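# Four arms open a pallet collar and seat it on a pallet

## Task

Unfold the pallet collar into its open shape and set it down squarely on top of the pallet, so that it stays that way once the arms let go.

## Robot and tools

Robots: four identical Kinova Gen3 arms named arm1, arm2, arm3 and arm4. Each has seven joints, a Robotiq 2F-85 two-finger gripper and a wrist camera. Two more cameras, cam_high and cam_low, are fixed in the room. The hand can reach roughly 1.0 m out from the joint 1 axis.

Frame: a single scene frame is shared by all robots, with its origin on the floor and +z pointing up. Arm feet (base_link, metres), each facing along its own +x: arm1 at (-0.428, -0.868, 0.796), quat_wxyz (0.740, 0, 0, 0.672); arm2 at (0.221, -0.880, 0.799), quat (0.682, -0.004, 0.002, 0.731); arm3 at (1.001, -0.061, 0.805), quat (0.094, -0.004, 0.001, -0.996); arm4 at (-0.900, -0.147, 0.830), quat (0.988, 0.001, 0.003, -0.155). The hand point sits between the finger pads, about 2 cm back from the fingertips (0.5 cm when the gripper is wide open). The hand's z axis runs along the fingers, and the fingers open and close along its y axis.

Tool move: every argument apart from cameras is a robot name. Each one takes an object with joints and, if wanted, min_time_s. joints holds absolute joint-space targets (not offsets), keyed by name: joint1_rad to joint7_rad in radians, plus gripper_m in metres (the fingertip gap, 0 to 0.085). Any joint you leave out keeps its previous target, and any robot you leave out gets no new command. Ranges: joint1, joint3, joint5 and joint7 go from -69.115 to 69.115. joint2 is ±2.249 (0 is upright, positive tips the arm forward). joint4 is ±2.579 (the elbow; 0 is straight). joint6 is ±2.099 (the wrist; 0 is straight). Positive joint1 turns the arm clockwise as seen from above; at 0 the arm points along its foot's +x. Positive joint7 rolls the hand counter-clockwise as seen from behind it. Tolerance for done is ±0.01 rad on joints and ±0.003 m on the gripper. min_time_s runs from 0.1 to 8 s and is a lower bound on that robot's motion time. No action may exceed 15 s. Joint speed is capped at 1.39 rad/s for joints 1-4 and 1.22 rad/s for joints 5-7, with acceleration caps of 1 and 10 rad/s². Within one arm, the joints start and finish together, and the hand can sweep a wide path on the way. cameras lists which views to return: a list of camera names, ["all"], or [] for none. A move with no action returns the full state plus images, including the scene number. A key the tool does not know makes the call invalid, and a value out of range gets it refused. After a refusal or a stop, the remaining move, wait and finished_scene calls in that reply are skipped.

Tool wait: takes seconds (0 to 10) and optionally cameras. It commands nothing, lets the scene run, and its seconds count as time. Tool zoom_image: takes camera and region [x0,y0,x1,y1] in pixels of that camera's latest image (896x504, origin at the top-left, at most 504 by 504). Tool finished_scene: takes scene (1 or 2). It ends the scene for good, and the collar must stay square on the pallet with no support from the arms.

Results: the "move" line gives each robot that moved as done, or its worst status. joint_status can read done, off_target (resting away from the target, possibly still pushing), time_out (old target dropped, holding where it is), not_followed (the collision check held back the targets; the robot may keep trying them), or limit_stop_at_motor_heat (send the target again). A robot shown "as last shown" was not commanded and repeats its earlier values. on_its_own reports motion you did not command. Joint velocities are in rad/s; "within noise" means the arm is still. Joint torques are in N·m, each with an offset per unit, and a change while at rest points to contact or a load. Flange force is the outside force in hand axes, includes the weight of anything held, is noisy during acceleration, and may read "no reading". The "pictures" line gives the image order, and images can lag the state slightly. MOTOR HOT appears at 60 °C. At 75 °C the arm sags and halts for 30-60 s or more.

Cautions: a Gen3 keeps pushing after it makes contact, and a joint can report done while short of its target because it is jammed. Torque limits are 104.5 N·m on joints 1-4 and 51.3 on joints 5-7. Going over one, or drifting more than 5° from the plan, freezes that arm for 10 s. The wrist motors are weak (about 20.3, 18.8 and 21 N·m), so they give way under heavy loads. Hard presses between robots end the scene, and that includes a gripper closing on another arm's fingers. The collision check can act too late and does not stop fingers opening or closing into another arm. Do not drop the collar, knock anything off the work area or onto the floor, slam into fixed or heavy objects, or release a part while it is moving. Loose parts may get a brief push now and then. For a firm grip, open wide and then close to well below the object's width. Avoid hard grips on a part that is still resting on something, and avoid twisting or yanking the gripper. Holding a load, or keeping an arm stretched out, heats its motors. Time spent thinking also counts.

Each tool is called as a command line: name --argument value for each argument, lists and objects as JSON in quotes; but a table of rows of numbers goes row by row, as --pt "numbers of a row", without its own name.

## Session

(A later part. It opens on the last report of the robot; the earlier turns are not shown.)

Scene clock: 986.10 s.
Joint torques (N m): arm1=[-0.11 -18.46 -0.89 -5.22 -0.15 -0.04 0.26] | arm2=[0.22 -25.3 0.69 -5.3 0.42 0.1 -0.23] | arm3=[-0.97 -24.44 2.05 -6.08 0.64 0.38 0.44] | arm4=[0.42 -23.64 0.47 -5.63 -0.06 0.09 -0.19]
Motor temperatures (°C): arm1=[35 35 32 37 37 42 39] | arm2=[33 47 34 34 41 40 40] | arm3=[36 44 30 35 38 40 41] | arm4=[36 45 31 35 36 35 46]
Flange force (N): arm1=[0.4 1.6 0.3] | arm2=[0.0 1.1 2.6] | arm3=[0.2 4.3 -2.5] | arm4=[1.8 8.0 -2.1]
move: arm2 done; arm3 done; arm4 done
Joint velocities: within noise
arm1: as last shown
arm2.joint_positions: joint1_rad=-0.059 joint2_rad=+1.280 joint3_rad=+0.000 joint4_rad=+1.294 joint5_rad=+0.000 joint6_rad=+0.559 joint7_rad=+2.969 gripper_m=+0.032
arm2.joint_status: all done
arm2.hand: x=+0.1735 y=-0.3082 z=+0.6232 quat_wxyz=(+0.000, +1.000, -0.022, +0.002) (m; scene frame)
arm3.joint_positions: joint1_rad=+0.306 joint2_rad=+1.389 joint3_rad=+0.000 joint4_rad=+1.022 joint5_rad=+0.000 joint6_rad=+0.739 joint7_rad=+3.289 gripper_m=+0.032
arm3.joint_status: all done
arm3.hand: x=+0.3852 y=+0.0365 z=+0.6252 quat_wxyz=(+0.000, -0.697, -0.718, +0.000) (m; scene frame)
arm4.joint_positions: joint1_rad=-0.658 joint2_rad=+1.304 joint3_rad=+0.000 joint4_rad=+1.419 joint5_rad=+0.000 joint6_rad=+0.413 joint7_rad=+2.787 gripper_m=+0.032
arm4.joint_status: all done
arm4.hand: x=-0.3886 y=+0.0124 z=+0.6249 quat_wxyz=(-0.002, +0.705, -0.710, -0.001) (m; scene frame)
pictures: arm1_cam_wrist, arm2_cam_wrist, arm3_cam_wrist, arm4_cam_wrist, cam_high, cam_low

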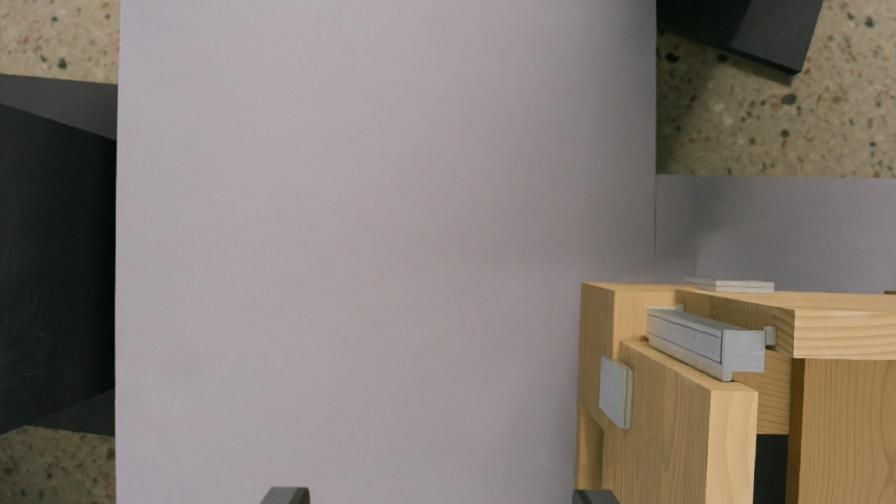

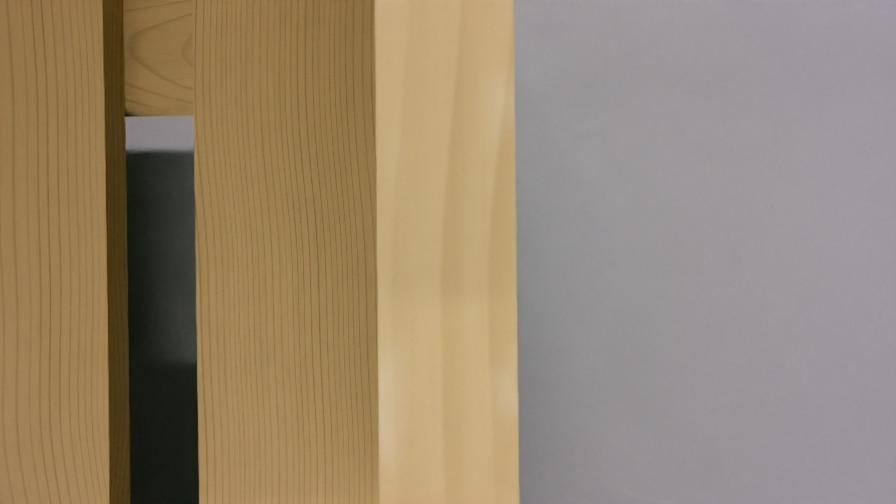

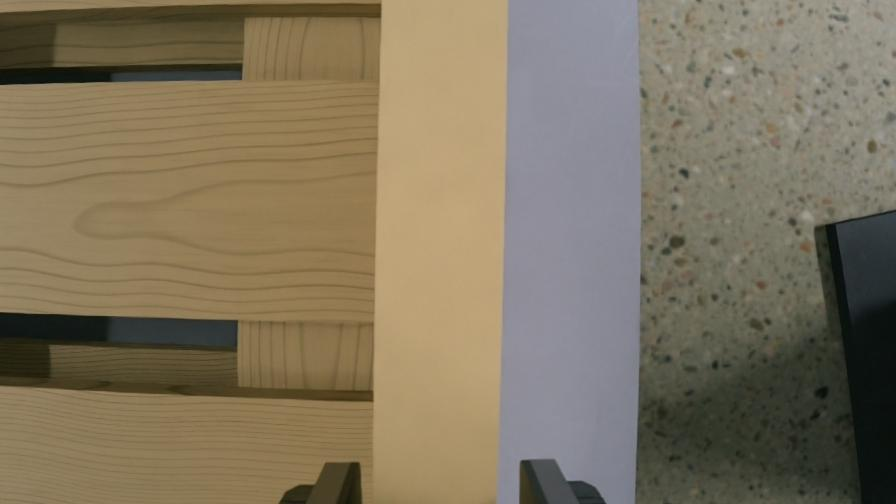

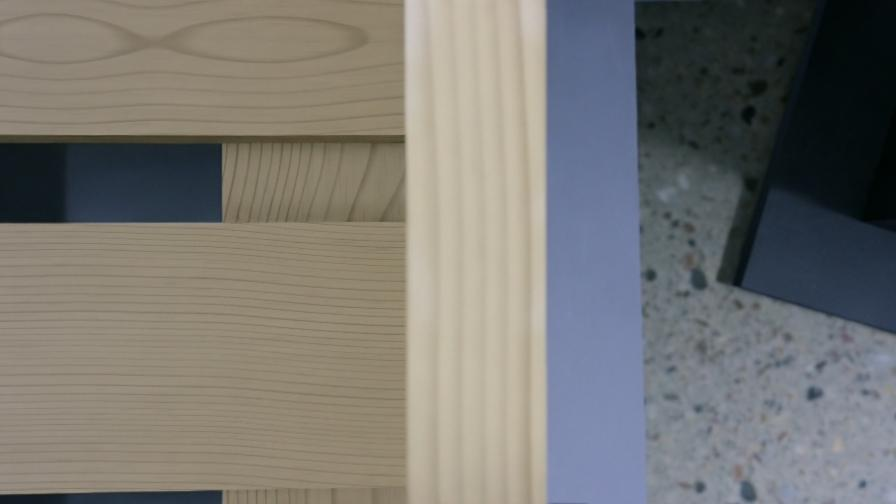

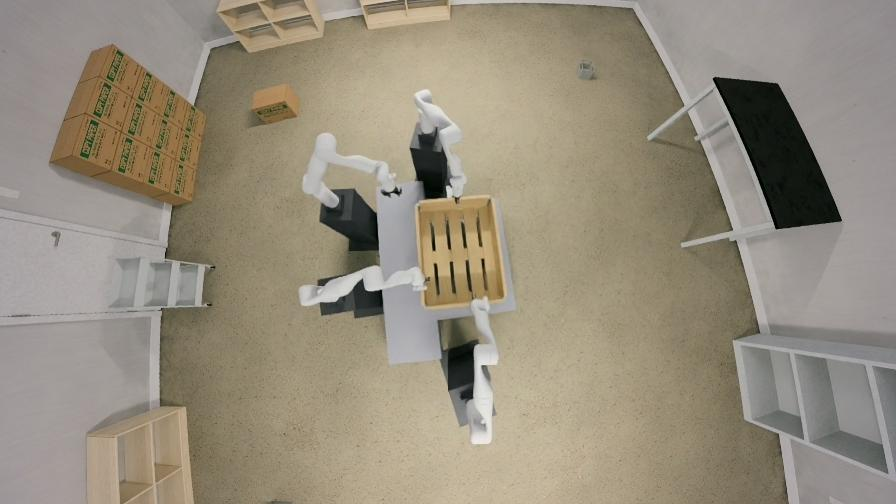

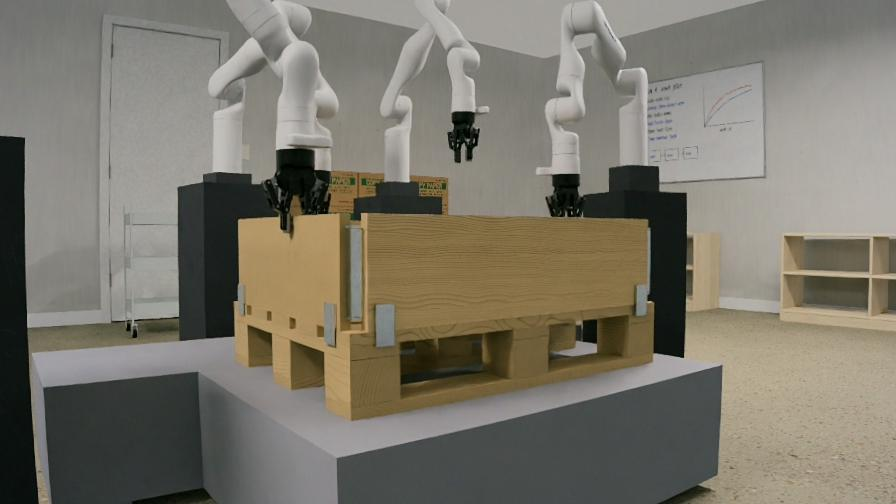

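move --arm2 '{"joints":{"gripper_m":0.055}}' --arm3 '{"joints":{"gripper_m":0.055}}' --arm4 '{"joints":{"gripper_m":0.055}}'

move --arm2 '{"joints":{"joint2_rad":1.1974,"joint4_rad":1.3357,"joint6_rad":0.6003},"min_time_s":3}' --arm3 '{"joints":{"joint2_rad":1.3091,"joint4_rad":1.0675,"joint6_rad":0.7729},"min_time_s":3}' --arm4 '{"joints":{"joint2_rad":1.2169,"joint4_rad":1.4671,"joint6_rad":0.4514},"min_time_s":3}'

move --arm2 '{"joints":{"joint2_rad":1.0248,"joint4_rad":1.3810,"joint6_rad":0.7276},"min_time_s":3}' --arm3 '{"joints":{"joint2_rad":1.1461,"joint4_rad":1.1196,"joint6_rad":0.8838},"min_time_s":3}' --arm4 '{"joints":{"joint2_rad":1.0307,"joint4_rad":1.5314,"joint6_rad":0.5732},"min_time_s":3}' --cameras '["all"]'

zoom_image --camera "cam_low" --region '[220, 260, 420, 360]'

zoom_image --camera "cam_low" --region '[590, 255, 670, 335]'

zoom_image --camera "cam_high" --region '[400, 180, 530, 325]'

zoom_image --camera "arm1_cam_wrist" --region '[570, 250, 790, 430]'

Scene clock: 990.90 s.
Joint torques (N m): arm1=[-0.1 -18.44 -0.87 -5.23 -0.15 -0.1 0.25] | arm2=[0.23 -25.31 0.7 -5.32 0.42 0.11 -0.27] | arm3=[-0.91 -24.45 2.11 -6.16 0.58 0.32 0.39] | arm4=[0.49 -23.52 0.5 -5.6 -0.06 0.1 -0.16]
Motor temperatures (°C): arm1=[35 35 32 37 37 42 39] | arm2=[33 47 34 34 41 40 40] | arm3=[36 45 30 35 38 40 41] | arm4=[36 45 31 35 36 35 46]
Flange force (N): arm1=[0.4 1.6 0.1] | arm2=[0.0 1.2 2.6] | arm3=[0.2 4.5 -2.7] | arm4=[1.6 8.1 -2.3]
move: arm2 done; arm3 done; arm4 done
Joint velocities: within noise
arm1.joint_positions: joint1_rad=-0.054 joint2_rad=+0.683 joint3_rad=+0.000 joint4_rad=+1.794 joint5_rad=+0.000 joint6_rad=+0.665 joint7_rad=+0.042 gripper_m=+0.050
arm1.joint_status: not commanded
arm1.hand: x=-0.3841 y=-0.4097 z=+0.8482 quat_wxyz=(+0.000, +0.000, -1.000, +0.000) (m; scene frame)
arm2.joint_positions: joint1_rad=-0.059 joint2_rad=+1.280 joint3_rad=+0.000 joint4_rad=+1.294 joint5_rad=+0.000 joint6_rad=+0.559 joint7_rad=+2.969 gripper_m=+0.055
arm2.joint_status: all done
arm2.hand: x=+0.1735 y=-0.3083 z=+0.6232 quat_wxyz=(+0.000, +1.000, -0.022, +0.002) (m; scene frame)
arm3.joint_positions: joint1_rad=+0.306 joint2_rad=+1.389 joint3_rad=+0.000 joint4_rad=+1.022 joint5_rad=+0.000 joint6_rad=+0.739 joint7_rad=+3.289 gripper_m=+0.055
arm3.joint_status: all done
arm3.hand: x=+0.3852 y=+0.0365 z=+0.6253 quat_wxyz=(+0.000, -0.697, -0.718, +0.000) (m; scene frame)
arm4.joint_positions: joint1_rad=-0.658 joint2_rad=+1.304 joint3_rad=+0.000 joint4_rad=+1.419 joint5_rad=+0.000 joint6_rad=+0.413 joint7_rad=+2.787 gripper_m=+0.055
arm4.joint_status: all done
arm4.hand: x=-0.3887 y=+0.0124 z=+0.6249 quat_wxyz=(-0.002, +0.705, -0.710, -0.001) (m; scene frame)
pictures: none

Scene clock: 994.20 s.
Joint torques (N m): arm1=[-0.02 -18.47 -0.84 -5.21 -0.14 -0.06 0.28] | arm2=[0.24 -25.13 0.69 -5.72 0.41 0.04 -0.26] | arm3=[-0.97 -24.35 2.11 -6.31 0.64 0.37 0.37] | arm4=[0.53 -23.37 0.52 -6.05 -0.06 0.05 -0.17]
Motor temperatures (°C): arm1=[35 35 32 37 37 42 39] | arm2=[33 47 34 34 41 40 40] | arm3=[36 45 30 35 38 40 41] | arm4=[36 45 31 35 36 35 46]
Flange force (N): arm1=[0.6 1.7 0.2] | arm2=[0.0 1.2 2.6] | arm3=[0.4 4.2 -2.2] | arm4=[1.6 8.3 -1.7]
move: arm2 done; arm3 done; arm4 done
Joint velocities: within noise
arm1: as last shown
arm2.joint_positions: joint1_rad=-0.059 joint2_rad=+1.197 joint3_rad=+0.000 joint4_rad=+1.336 joint5_rad=+0.000 joint6_rad=+0.600 joint7_rad=+2.969 gripper_m=+0.055
arm2.joint_status: all done
arm2.hand: x=+0.1734 y=-0.3084 z=+0.6635 quat_wxyz=(+0.000, +1.000, -0.022, +0.002) (m; scene frame)
arm3.joint_positions: joint1_rad=+0.306 joint2_rad=+1.309 joint3_rad=+0.000 joint4_rad=+1.068 joint5_rad=+0.000 joint6_rad=+0.773 joint7_rad=+3.289 gripper_m=+0.055
arm3.joint_status: all done
arm3.hand: x=+0.3851 y=+0.0365 z=+0.6653 quat_wxyz=(+0.000, -0.697, -0.718, +0.000) (m; scene frame)
arm4.joint_positions: joint1_rad=-0.658 joint2_rad=+1.217 joint3_rad=+0.000 joint4_rad=+1.467 joint5_rad=+0.000 joint6_rad=+0.451 joint7_rad=+2.787 gripper_m=+0.055
arm4.joint_status: all done
arm4.hand: x=-0.3886 y=+0.0123 z=+0.6650 quat_wxyz=(-0.002, +0.705, -0.710, -0.001) (m; scene frame)
pictures: none

Scene clock: 997.50 s.
Joint torques (N m): arm1=[-0.08 -18.45 -0.85 -5.24 -0.13 -0.08 0.29] | arm2=[0.23 -24.49 0.62 -6.63 0.42 0.03 -0.23] | arm3=[-0.98 -23.75 2.02 -7.02 0.61 0.33 0.39] | arm4=[0.49 -22.79 0.51 -7.02 -0.05 0.01 -0.16]
Motor temperatures (°C): arm1=[35 35 32 37 37 42 39] | arm2=[33 47 34 34 41 40 40] | arm3=[36 45 30 35 38 40 41] | arm4=[36 45 31 35 36 35 46]
Flange force (N): arm1=[0.5 1.6 0.2] | arm2=[0.0 0.9 2.7] | arm3=[0.3 4.6 -1.9] | arm4=[1.6 8.0 -0.2]
move: arm2 done; arm3 done; arm4 done
Joint velocities: within noise
arm1: as last shown
arm2.joint_positions: joint1_rad=-0.059 joint2_rad=+1.025 joint3_rad=+0.000 joint4_rad=+1.381 joint5_rad=+0.000 joint6_rad=+0.728 joint7_rad=+2.969 gripper_m=+0.055
arm2.joint_status: all done
arm2.hand: x=+0.1731 y=-0.3085 z=+0.7534 quat_wxyz=(+0.000, +1.000, -0.022, +0.002) (m; scene frame)
arm3.joint_positions: joint1_rad=+0.306 joint2_rad=+1.146 joint3_rad=+0.000 joint4_rad=+1.120 joint5_rad=+0.000 joint6_rad=+0.884 joint7_rad=+3.289 gripper_m=+0.055
arm3.joint_status: all done
arm3.hand: x=+0.3851 y=+0.0365 z=+0.7553 quat_wxyz=(+0.000, -0.697, -0.718, +0.000) (m; scene frame)
arm4.joint_positions: joint1_rad=-0.658 joint2_rad=+1.031 joint3_rad=+0.000 joint4_rad=+1.531 joint5_rad=+0.000 joint6_rad=+0.573 joint7_rad=+2.787 gripper_m=+0.055
arm4.joint_status: all done
arm4.hand: x=-0.3886 y=+0.0119 z=+0.7545 quat_wxyz=(-0.002, +0.705, -0.710, -0.001) (m; scene frame)
pictures: arm1_cam_wrist, arm2_cam_wrist, arm3_cam_wrist, arm4_cam_wrist, cam_high, cam_low

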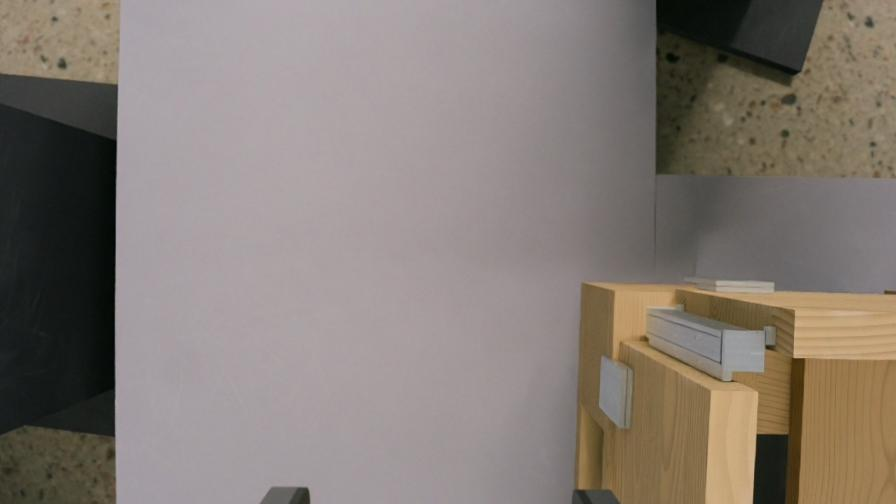

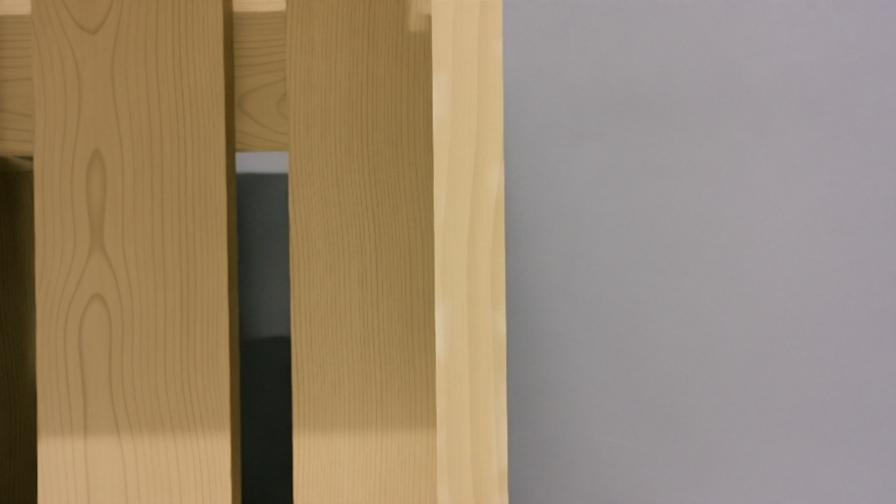

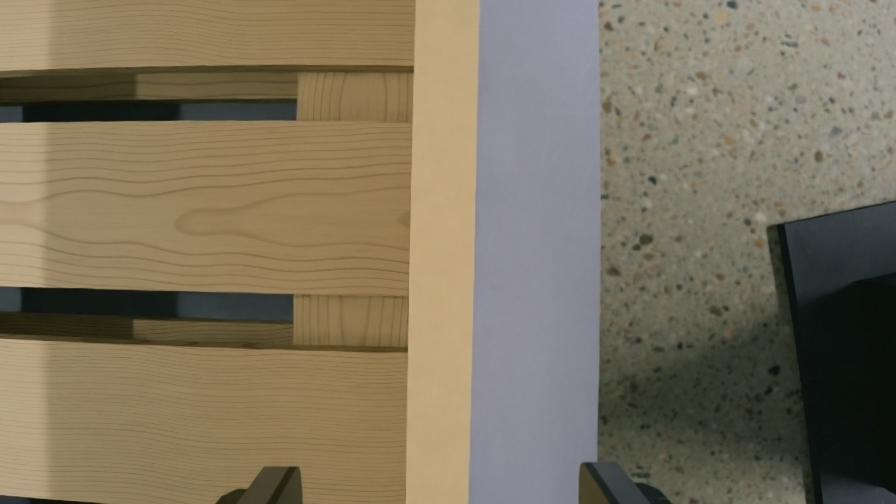

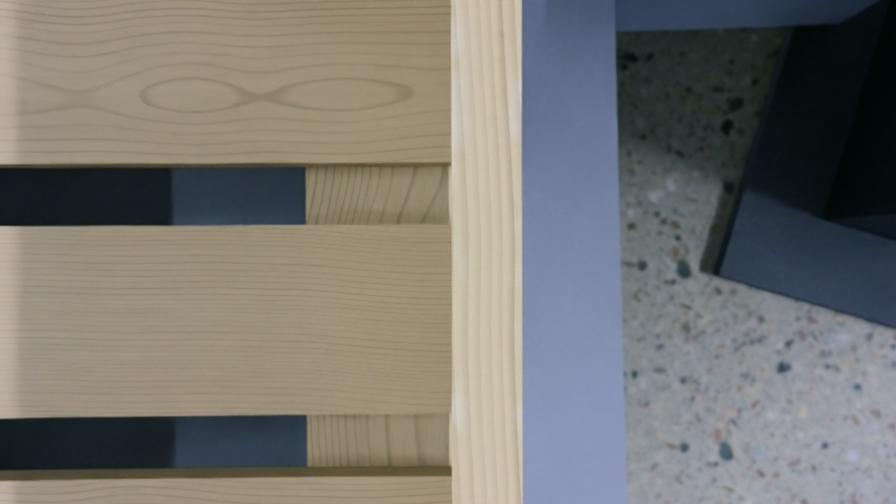

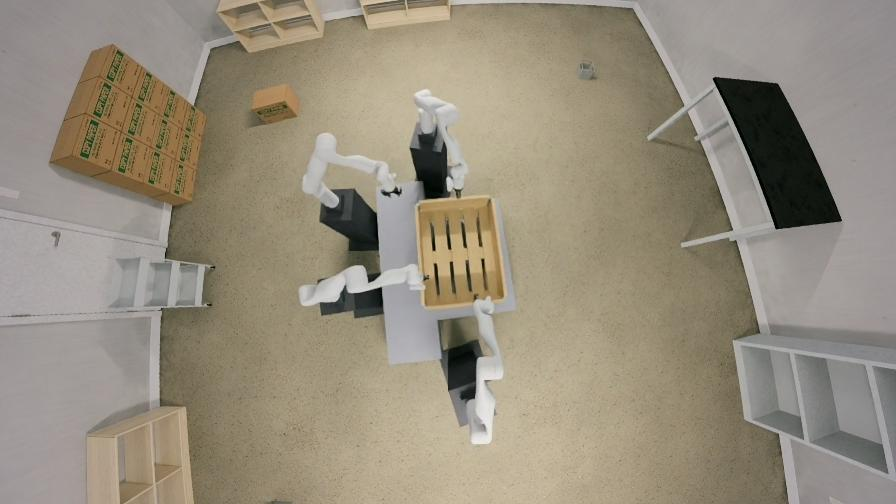

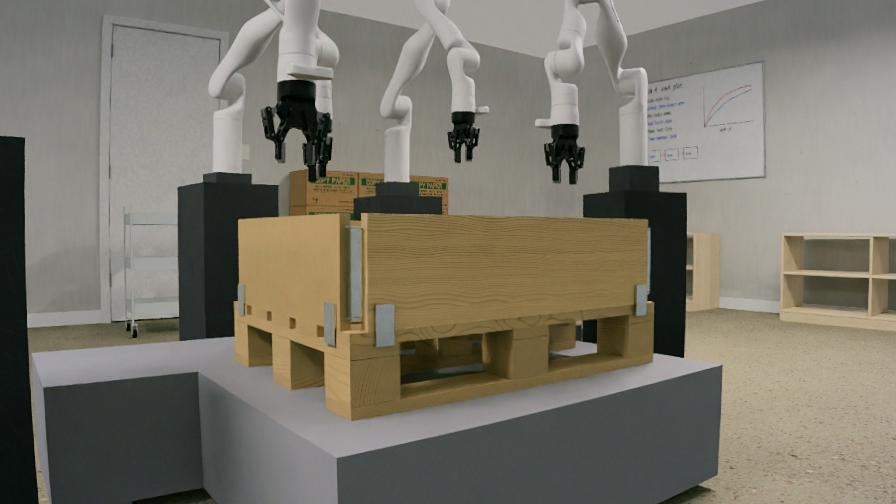

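Scaled by 2.520 from the camera's 896x504 image, which has a finer 1280x720 frame.

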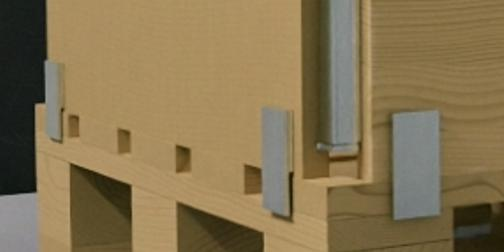

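Scaled by 6.300 from the camera's 896x504 image, which has a finer 1280x720 frame.

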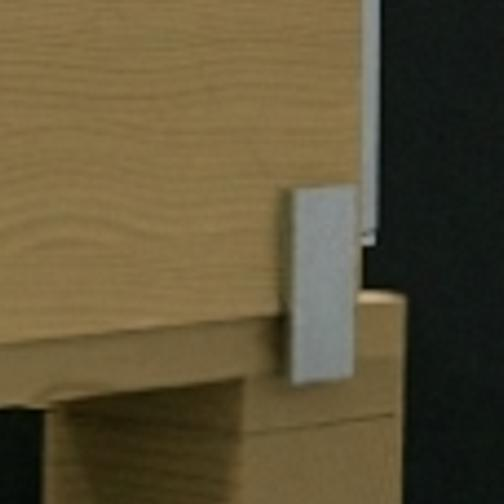

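Scaled by 3.476 from the camera's 896x504 image, which has a finer 1280x720 frame.

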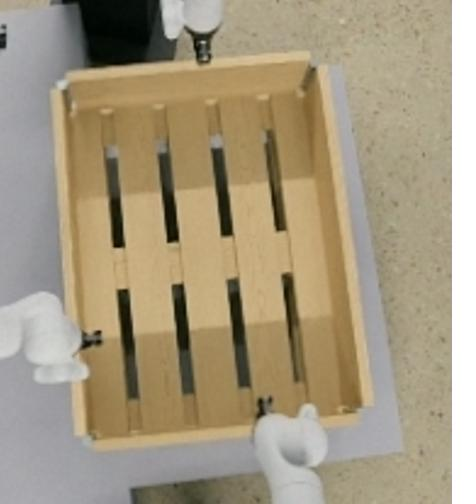

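Scaled by 2.291 from the camera's 896x504 image, which has a finer 1280x720 frame.

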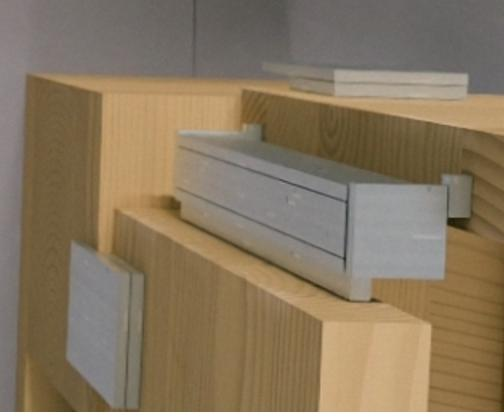

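finished_scene --scene 1

The scene is finished: the task was done.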